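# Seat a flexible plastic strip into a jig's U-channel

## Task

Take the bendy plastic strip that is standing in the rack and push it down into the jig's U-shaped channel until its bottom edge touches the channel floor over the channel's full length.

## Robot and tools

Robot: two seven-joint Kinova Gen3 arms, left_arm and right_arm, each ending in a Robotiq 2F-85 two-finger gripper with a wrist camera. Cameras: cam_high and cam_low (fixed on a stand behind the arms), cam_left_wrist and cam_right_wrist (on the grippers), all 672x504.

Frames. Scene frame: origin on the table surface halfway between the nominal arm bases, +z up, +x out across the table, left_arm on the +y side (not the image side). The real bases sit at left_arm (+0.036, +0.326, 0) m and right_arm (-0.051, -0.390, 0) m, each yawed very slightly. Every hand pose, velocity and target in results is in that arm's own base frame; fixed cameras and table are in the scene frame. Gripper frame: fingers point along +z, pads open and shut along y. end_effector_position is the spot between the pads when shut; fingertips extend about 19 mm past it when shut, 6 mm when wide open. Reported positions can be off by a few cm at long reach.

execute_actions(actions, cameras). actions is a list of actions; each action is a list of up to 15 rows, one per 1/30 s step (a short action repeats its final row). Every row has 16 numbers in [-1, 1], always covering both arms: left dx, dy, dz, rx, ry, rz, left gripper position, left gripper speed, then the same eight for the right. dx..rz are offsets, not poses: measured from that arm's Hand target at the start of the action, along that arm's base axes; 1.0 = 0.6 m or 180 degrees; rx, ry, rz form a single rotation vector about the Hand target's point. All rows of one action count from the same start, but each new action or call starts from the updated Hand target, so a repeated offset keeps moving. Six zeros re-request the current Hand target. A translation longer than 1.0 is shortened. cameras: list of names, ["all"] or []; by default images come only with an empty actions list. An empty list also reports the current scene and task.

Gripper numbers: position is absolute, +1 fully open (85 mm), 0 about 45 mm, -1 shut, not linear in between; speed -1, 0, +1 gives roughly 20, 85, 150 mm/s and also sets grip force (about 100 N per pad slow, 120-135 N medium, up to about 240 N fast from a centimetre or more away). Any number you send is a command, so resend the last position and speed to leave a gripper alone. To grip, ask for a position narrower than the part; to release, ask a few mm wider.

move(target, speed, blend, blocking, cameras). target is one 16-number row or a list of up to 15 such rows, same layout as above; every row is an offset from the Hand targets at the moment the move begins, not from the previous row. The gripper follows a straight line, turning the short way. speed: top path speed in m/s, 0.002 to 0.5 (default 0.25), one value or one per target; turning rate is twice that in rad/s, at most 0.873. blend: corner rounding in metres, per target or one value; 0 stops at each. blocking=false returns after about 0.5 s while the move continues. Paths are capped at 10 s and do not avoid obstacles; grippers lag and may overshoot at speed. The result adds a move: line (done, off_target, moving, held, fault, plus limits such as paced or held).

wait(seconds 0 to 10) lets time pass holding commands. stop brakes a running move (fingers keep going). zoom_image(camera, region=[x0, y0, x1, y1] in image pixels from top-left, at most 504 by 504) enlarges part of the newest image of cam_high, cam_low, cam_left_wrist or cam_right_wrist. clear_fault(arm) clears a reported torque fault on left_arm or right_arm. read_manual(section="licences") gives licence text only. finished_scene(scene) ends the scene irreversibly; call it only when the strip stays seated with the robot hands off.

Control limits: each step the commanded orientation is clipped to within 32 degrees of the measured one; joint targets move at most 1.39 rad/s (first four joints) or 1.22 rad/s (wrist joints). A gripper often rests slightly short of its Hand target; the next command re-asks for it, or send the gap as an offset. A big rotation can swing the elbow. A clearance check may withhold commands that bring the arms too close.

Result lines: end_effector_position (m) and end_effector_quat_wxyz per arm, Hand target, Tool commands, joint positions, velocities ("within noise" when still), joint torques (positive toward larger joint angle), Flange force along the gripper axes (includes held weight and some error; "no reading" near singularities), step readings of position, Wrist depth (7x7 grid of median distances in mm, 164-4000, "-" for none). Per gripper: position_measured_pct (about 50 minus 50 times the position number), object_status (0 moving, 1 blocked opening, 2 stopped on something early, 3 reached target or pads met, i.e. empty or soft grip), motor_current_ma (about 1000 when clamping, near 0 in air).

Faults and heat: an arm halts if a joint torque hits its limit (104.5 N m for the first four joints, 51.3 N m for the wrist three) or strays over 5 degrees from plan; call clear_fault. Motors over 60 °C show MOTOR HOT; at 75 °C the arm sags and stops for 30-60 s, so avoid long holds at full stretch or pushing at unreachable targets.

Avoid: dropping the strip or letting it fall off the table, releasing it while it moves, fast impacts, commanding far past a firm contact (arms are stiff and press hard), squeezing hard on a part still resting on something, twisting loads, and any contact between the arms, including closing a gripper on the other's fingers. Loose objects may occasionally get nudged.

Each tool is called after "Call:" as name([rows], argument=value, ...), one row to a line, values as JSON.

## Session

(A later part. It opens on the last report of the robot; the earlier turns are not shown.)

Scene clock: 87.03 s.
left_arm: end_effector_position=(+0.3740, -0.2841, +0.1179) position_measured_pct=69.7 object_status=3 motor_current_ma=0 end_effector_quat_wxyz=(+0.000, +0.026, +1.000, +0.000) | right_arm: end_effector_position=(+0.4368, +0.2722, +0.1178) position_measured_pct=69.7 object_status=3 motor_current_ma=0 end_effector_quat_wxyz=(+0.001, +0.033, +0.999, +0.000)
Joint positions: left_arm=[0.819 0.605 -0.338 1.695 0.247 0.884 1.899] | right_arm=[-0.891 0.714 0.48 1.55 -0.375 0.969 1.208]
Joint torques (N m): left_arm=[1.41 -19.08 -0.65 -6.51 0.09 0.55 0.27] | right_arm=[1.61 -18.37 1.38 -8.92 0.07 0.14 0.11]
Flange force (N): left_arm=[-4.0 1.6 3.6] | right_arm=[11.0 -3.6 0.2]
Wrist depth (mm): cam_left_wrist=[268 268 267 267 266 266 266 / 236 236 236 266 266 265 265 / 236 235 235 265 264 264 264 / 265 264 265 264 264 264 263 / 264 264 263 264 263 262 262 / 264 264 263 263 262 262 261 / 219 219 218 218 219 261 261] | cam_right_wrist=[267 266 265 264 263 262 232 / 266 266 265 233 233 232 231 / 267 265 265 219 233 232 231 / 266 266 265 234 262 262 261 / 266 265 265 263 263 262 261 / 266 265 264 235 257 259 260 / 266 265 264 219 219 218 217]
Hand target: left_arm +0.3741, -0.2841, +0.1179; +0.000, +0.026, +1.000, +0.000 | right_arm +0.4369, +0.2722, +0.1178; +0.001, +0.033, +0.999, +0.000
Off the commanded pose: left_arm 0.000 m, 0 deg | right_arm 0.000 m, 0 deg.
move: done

Call:
move([
  [0,0,0,0,0,0,-1,0.5,-0.08,-0.25,0.08,0,0,0,-0.4,-0.5],
  [0.1417,-0.1408,0,0,0,0,-1,0.5,-0.08,-0.25,0.08,0,0,0,-0.4,-0.5],
  [0.1417,-0.1408,-0.0775,0,0,0,-1,0.5,-0.08,-0.25,0.08,0,0,0,-0.4,-0.5],
], speed=[0.2,0.15,0.06], cameras=["cam_left_wrist","cam_low"])

Call:
move(target=[0,0,-0.0062,0,0,0,-1,0.5,0,0,0,0,0,0,-0.4,-0.5], speed=0.01)

Call:
move([
  [0,0,0.05,0,0,0,-1,0.5,0,0,0,0,0,0,-0.4,-0.5],
  [-0.1435,0.141,0.05,0,0,-0.5,-1,0.5,0,0,0,0,0,0,-0.4,-0.5],
  [-0.1435,0.141,0.008,0,0,-0.5,-1,0.5,0,0,0,0,0,0,-0.4,-0.5],
], speed=[0.15,0.3,0.08], blend=[0.01,0,0])

Call:
move(target=[0,0,-0.0083,0,0,0,-1,0.5,0,0,0,0,0,0,-0.4,-0.5], speed=0.01)

Call:
move([
  [0,0,0.05,0,0,0,-1,0.5,0,0,0,0,0,0,-0.4,-0.5],
  [-0.0135,-0.2663,0.05,0,0,0,-1,0.5,0,0,0,0,0,0,-0.4,-0.5],
  [-0.0135,-0.2663,0.008,0,0,0,-1,0.5,0,0,0,0,0,0,-0.4,-0.5],
], speed=[0.15,0.15,0.08], blend=[0.01,0,0])

Call:
move(target=[0,0,-0.008,0,0,0,-1,0.5,0,0,0,0,0,0,-0.4,-0.5], speed=0.01, cameras=["cam_left_wrist"])

Call:
move(target=[0,0,0.15,0,0,0,-1,0.5,0,0,0,0,0,0,-0.4,-0.5], speed=0.15, cameras=["cam_low"])

Call:
zoom_image(camera="cam_low", region=[310, 210, 450, 300])

Scene clock: 101.50 s.
left_arm: end_effector_position=(+0.4591, -0.3686, +0.0713) position_measured_pct=98.7 object_status=3 motor_current_ma=1000 end_effector_quat_wxyz=(+0.000, +0.026, +1.000, +0.000) | right_arm: end_effector_position=(+0.3888, +0.1221, +0.1658) position_measured_pct=69.7 object_status=3 motor_current_ma=0 end_effector_quat_wxyz=(+0.001, +0.033, +0.999, +0.000)
Joint positions: left_arm=[0.787 0.896 -0.302 1.257 0.275 1.028 1.969] | right_arm=[-0.764 0.437 0.553 1.868 -0.284 0.914 1.427]
Joint torques (N m): left_arm=[1.41 -24.12 -0.8 -7.12 0.12 0.54 0.29] | right_arm=[1.62 -13.17 0.48 -8.84 0.09 0.14 0.1]
Flange force (N): left_arm=[-3.7 0.9 2.6] | right_arm=[11.0 0.0 0.2]
Wrist depth (mm): cam_left_wrist=[220 220 219 219 219 218 218 / 219 219 219 218 218 218 188 / 174 174 174 173 173 173 173 / 173 173 173 173 172 172 172 / 173 173 172 172 172 171 171 / 172 172 172 171 171 171 171 / 172 172 171 171 171 170 170] | cam_right_wrist=[316 315 314 312 312 311 309 / 316 315 314 313 312 311 310 / 315 315 313 313 311 310 310 / 316 314 313 312 312 310 306 / 315 314 313 312 311 310 309 / 315 314 313 313 311 310 309 / 316 314 313 312 311 309 308]
Hand target: left_arm +0.4591, -0.3686, +0.0714; +0.000, +0.026, +1.000, +0.000 | right_arm +0.3888, +0.1221, +0.1658; +0.001, +0.033, +0.999, +0.000
Off the commanded pose: left_arm 0.000 m, 0 deg | right_arm 0.000 m, 0 deg.
move: done
Images, in order (width x height): cam_low 672x504, cam_left_wrist 672x504.

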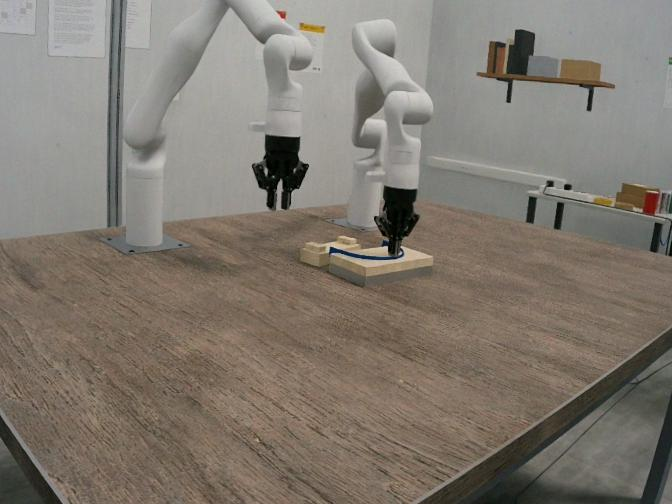

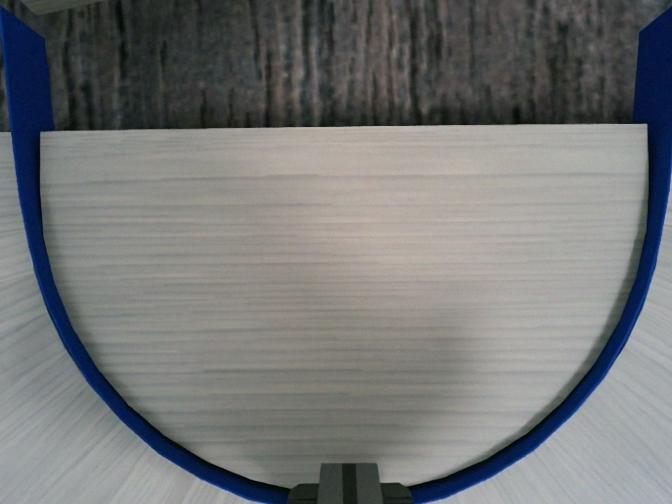

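Scene clock: 102.20 s.
left_arm: end_effector_position=(+0.4591, -0.3686, +0.0677) position_measured_pct=98.7 object_status=3 motor_current_ma=1000 end_effector_quat_wxyz=(+0.000, +0.026, +1.000, +0.000) | right_arm: end_effector_position=(+0.3888, +0.1221, +0.1658) position_measured_pct=69.7 object_status=3 motor_current_ma=0 end_effector_quat_wxyz=(+0.001, +0.033, +0.999, +0.000)
Joint positions: left_arm=[0.786 0.9 -0.301 1.26 0.277 1.021 1.967] | right_arm=[-0.764 0.437 0.553 1.868 -0.284 0.914 1.427]
Joint torques (N m): left_arm=[2.13 -9.25 1.49 -0.91 0.47 0.63 0.27] | right_arm=[1.62 -13.2 0.48 -8.84 0.06 0.15 0.08]
Flange force (N): left_arm=[-3.0 2.8 -22.7] | right_arm=[11.0 -0.1 0.3]
Wrist depth (mm): cam_left_wrist=[217 217 217 216 216 216 215 / 186 216 216 216 215 215 187 / 172 171 171 171 170 170 170 / 171 171 170 170 170 170 169 / 170 170 170 170 169 169 169 / 170 170 169 169 169 169 168 / 170 169 169 169 168 168 168] | cam_right_wrist=[316 315 314 313 312 311 310 / 316 314 314 313 312 311 310 / 316 314 314 313 312 311 309 / 316 315 313 313 311 311 306 / 314 314 313 312 311 310 309 / 315 314 313 312 311 310 309 / 315 314 313 312 311 310 308]
Hand target: left_arm +0.4591, -0.3686, +0.0676; +0.000, +0.026, +1.000, +0.000 | right_arm +0.3888, +0.1221, +0.1658; +0.001, +0.033, +0.999, +0.000
Off the commanded pose: left_arm 0.000 m, 0 deg | right_arm 0.000 m, 0 deg.
move: done

Scene clock: 105.87 s.
left_arm: end_effector_position=(+0.3730, -0.2840, +0.0725) position_measured_pct=98.7 object_status=3 motor_current_ma=1000 end_effector_quat_wxyz=(+0.000, +0.725, +0.689, +0.000) | right_arm: end_effector_position=(+0.3888, +0.1221, +0.1658) position_measured_pct=69.7 object_status=3 motor_current_ma=0 end_effector_quat_wxyz=(+0.001, +0.033, +0.999, +0.000)
Joint positions: left_arm=[0.547 0.661 0.076 1.751 -0.069 0.732 0.607] | right_arm=[-0.764 0.437 0.553 1.868 -0.284 0.914 1.427]
Joint torques (N m): left_arm=[1.4 -19.51 1.54 -5.84 0.06 0.51 0.29] | right_arm=[1.62 -13.18 0.46 -8.83 0.05 0.14 0.07]
Flange force (N): left_arm=[2.3 3.0 3.6] | right_arm=[10.9 -0.1 0.2]
Wrist depth (mm): cam_left_wrist=[222 221 221 220 220 219 218 / 221 220 220 220 219 219 218 / 221 220 220 219 219 218 218 / 220 220 219 218 218 217 217 / 219 219 218 218 217 217 216 / 219 219 218 195 173 175 173 / 219 218 217 173 172 172 172] | cam_right_wrist=[316 315 313 313 311 311 309 / 316 315 314 312 312 311 310 / 316 315 313 312 311 310 310 / 316 315 313 312 311 310 305 / 315 314 313 312 311 310 309 / 315 314 313 312 311 310 309 / 315 314 313 312 310 310 308]
Hand target: left_arm +0.3730, -0.2840, +0.0724; +0.000, +0.725, +0.689, +0.000 | right_arm +0.3888, +0.1221, +0.1658; +0.001, +0.033, +0.999, +0.000
Off the commanded pose: left_arm 0.000 m, 0 deg | right_arm 0.000 m, 0 deg.
move: done

Scene clock: 106.60 s.
left_arm: end_effector_position=(+0.3730, -0.2840, +0.0675) position_measured_pct=98.7 object_status=3 motor_current_ma=1000 end_effector_quat_wxyz=(+0.000, +0.725, +0.689, +0.000) | right_arm: end_effector_position=(+0.3888, +0.1221, +0.1658) position_measured_pct=69.7 object_status=3 motor_current_ma=0 end_effector_quat_wxyz=(+0.001, +0.033, +0.999, +0.000)
Joint positions: left_arm=[0.548 0.67 0.075 1.755 -0.07 0.72 0.608] | right_arm=[-0.764 0.437 0.553 1.868 -0.284 0.914 1.427]
Joint torques (N m): left_arm=[0.88 -9.75 0.47 -2.6 -0.18 -0.32 0.28] | right_arm=[1.63 -13.14 0.47 -8.82 0.07 0.16 0.08]
Flange force (N): left_arm=[2.8 0.3 -18.8] | right_arm=[11.0 -0.1 0.2]
Wrist depth (mm): cam_left_wrist=[217 217 216 216 215 215 214 / 217 216 215 215 215 214 214 / 216 216 215 215 214 214 214 / 216 215 215 214 214 213 213 / 215 214 214 214 213 212 212 / 215 214 214 193 174 173 172 / 214 214 213 169 168 168 168] | cam_right_wrist=[316 315 314 313 311 312 310 / 316 315 314 313 311 310 310 / 315 314 314 313 312 310 309 / 315 314 314 312 311 311 306 / 315 315 313 312 311 310 309 / 315 314 313 312 310 311 308 / 315 314 313 312 311 310 309]
Hand target: left_arm +0.3730, -0.2840, +0.0675; +0.000, +0.725, +0.689, +0.000 | right_arm +0.3888, +0.1221, +0.1658; +0.001, +0.033, +0.999, +0.000
Off the commanded pose: left_arm 0.000 m, 0 deg | right_arm 0.000 m, 0 deg.
move: done

Scene clock: 108.67 s.
left_arm: end_effector_position=(+0.3649, -0.4438, +0.0723) position_measured_pct=98.7 object_status=3 motor_current_ma=1000 end_effector_quat_wxyz=(+0.000, +0.725, +0.689, +0.000) | right_arm: end_effector_position=(+0.3888, +0.1221, +0.1658) position_measured_pct=69.7 object_status=3 motor_current_ma=0 end_effector_quat_wxyz=(+0.001, +0.033, +0.999, +0.000)
Joint positions: left_arm=[0.796 0.851 0.081 1.331 -0.074 0.963 0.84] | right_arm=[-0.764 0.437 0.553 1.868 -0.284 0.914 1.427]
Joint torques (N m): left_arm=[1.35 -23.63 1.76 -7.14 0.07 0.56 0.25] | right_arm=[1.64 -13.2 0.48 -8.83 0.08 0.16 0.08]
Flange force (N): left_arm=[0.6 3.2 3.0] | right_arm=[10.9 0.0 0.3]
Wrist depth (mm): cam_left_wrist=[191 221 220 175 175 174 174 / 190 220 220 174 174 174 173 / 190 219 219 174 174 173 173 / 189 219 218 174 173 173 172 / 189 205 217 173 173 172 172 / 188 189 217 173 172 172 172 / 188 192 217 172 172 171 171] | cam_right_wrist=[316 315 314 313 312 311 310 / 316 314 314 313 313 310 310 / 316 315 314 313 311 310 310 / 316 314 313 313 311 311 305 / 316 315 313 312 310 310 309 / 316 314 313 312 311 309 309 / 315 314 313 312 311 310 308]
Hand target: left_arm +0.3649, -0.4438, +0.0723; +0.000, +0.725, +0.689, +0.000 | right_arm +0.3888, +0.1221, +0.1658; +0.001, +0.033, +0.999, +0.000
Off the commanded pose: left_arm 0.000 m, 0 deg | right_arm 0.000 m, 0 deg.
move: done

Scene clock: 109.37 s.
left_arm: end_effector_position=(+0.3649, -0.4438, +0.0676) position_measured_pct=98.7 object_status=3 motor_current_ma=1000 end_effector_quat_wxyz=(+0.000, +0.725, +0.689, +0.000) | right_arm: end_effector_position=(+0.3888, +0.1221, +0.1658) position_measured_pct=69.7 object_status=3 motor_current_ma=0 end_effector_quat_wxyz=(+0.001, +0.033, +0.999, +0.000)
Joint positions: left_arm=[0.796 0.857 0.081 1.335 -0.074 0.953 0.841] | right_arm=[-0.764 0.437 0.553 1.868 -0.284 0.914 1.427]
Joint torques (N m): left_arm=[0.95 -10.04 0.56 -2.18 -0.17 -0.23 0.29] | right_arm=[1.6 -13.21 0.45 -8.86 0.09 0.15 0.09]
Flange force (N): left_arm=[2.6 0.6 -21.7] | right_arm=[10.9 -0.1 0.4]
Wrist depth (mm): cam_left_wrist=[189 217 216 171 171 170 170 / 186 216 216 171 170 170 170 / 186 215 215 170 170 169 169 / 185 215 215 170 169 169 169 / 184 214 214 170 169 169 168 / 184 202 213 169 169 168 168 / 184 194 213 169 168 168 168] | cam_right_wrist=[316 315 314 313 311 311 310 / 316 315 314 313 311 311 310 / 316 315 313 312 312 310 309 / 315 314 313 312 311 310 306 / 316 314 313 312 311 310 309 / 315 314 314 312 311 310 309 / 315 314 313 313 311 310 309]
Hand target: left_arm +0.3649, -0.4438, +0.0675; +0.000, +0.725, +0.689, +0.000 | right_arm +0.3888, +0.1221, +0.1658; +0.001, +0.033, +0.999, +0.000
Off the commanded pose: left_arm 0.000 m, 0 deg | right_arm 0.000 m, 0 deg.
move: done
Images, in order (width x height): cam_left_wrist 672x504.

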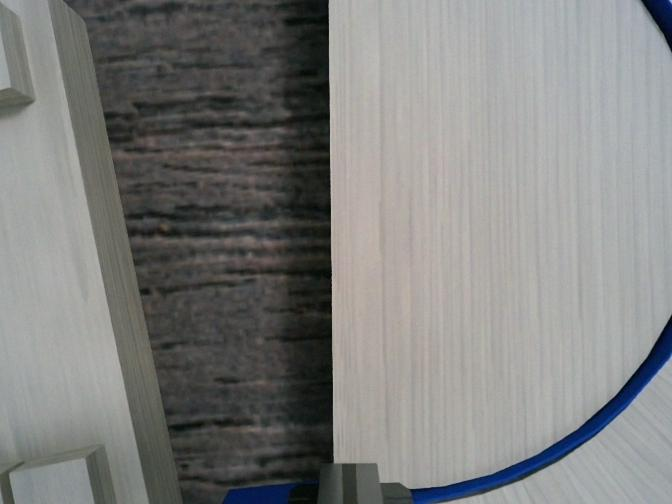

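Scene clock: 110.30 s.
left_arm: end_effector_position=(+0.3649, -0.4438, +0.1575) position_measured_pct=98.7 object_status=3 motor_current_ma=1000 end_effector_quat_wxyz=(+0.000, +0.725, +0.689, +0.000) | right_arm: end_effector_position=(+0.3888, +0.1221, +0.1658) position_measured_pct=69.7 object_status=3 motor_current_ma=0 end_effector_quat_wxyz=(+0.001, +0.033, +0.999, +0.000)
Joint positions: left_arm=[0.792 0.748 0.092 1.236 -0.068 1.161 0.835] | right_arm=[-0.764 0.437 0.553 1.868 -0.284 0.914 1.427]
Joint torques (N m): left_arm=[1.4 -23.07 1.72 -7.91 0.1 0.57 0.27] | right_arm=[1.65 -13.18 0.46 -8.85 0.07 0.15 0.08]
Flange force (N): left_arm=[0.0 3.9 2.5] | right_arm=[11.1 0.0 0.3]
Wrist depth (mm): cam_left_wrist=[308 308 306 262 261 260 260 / 262 281 306 264 260 259 259 / 276 276 305 304 259 258 258 / 275 275 304 303 258 258 257 / 274 273 303 302 258 257 256 / 304 273 303 266 257 256 256 / 303 258 302 301 257 256 255] | cam_right_wrist=[315 315 314 313 311 311 310 / 315 315 313 313 312 311 308 / 316 314 313 313 311 311 310 / 316 314 313 312 311 310 305 / 316 314 313 312 311 310 309 / 315 314 313 312 311 309 309 / 315 314 313 312 311 309 309]
Hand target: left_arm +0.3649, -0.4438, +0.1575; +0.000, +0.725, +0.689, +0.000 | right_arm +0.3888, +0.1221, +0.1658; +0.001, +0.033, +0.999, +0.000
Off the commanded pose: left_arm 0.000 m, 0 deg | right_arm 0.000 m, 0 deg.
move: done
Images, in order (width x height): cam_low 672x504.

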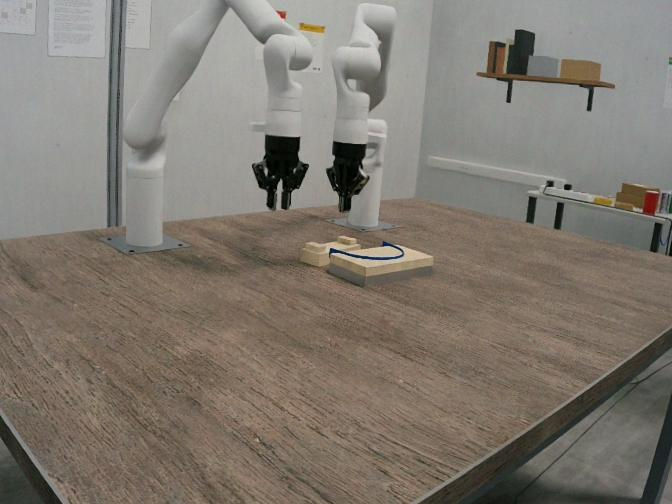

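Scaled by 3.600 from the camera's 672x504 image, which has a finer 960x720 frame.

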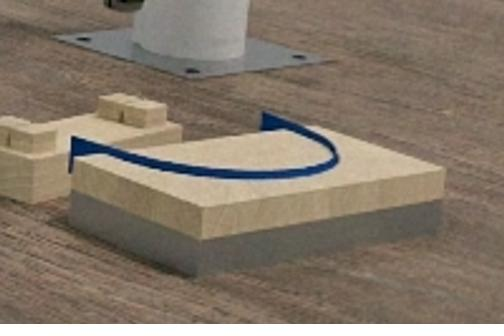

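Call:
finished_scene(scene=2)

The scene is finished: the task was done.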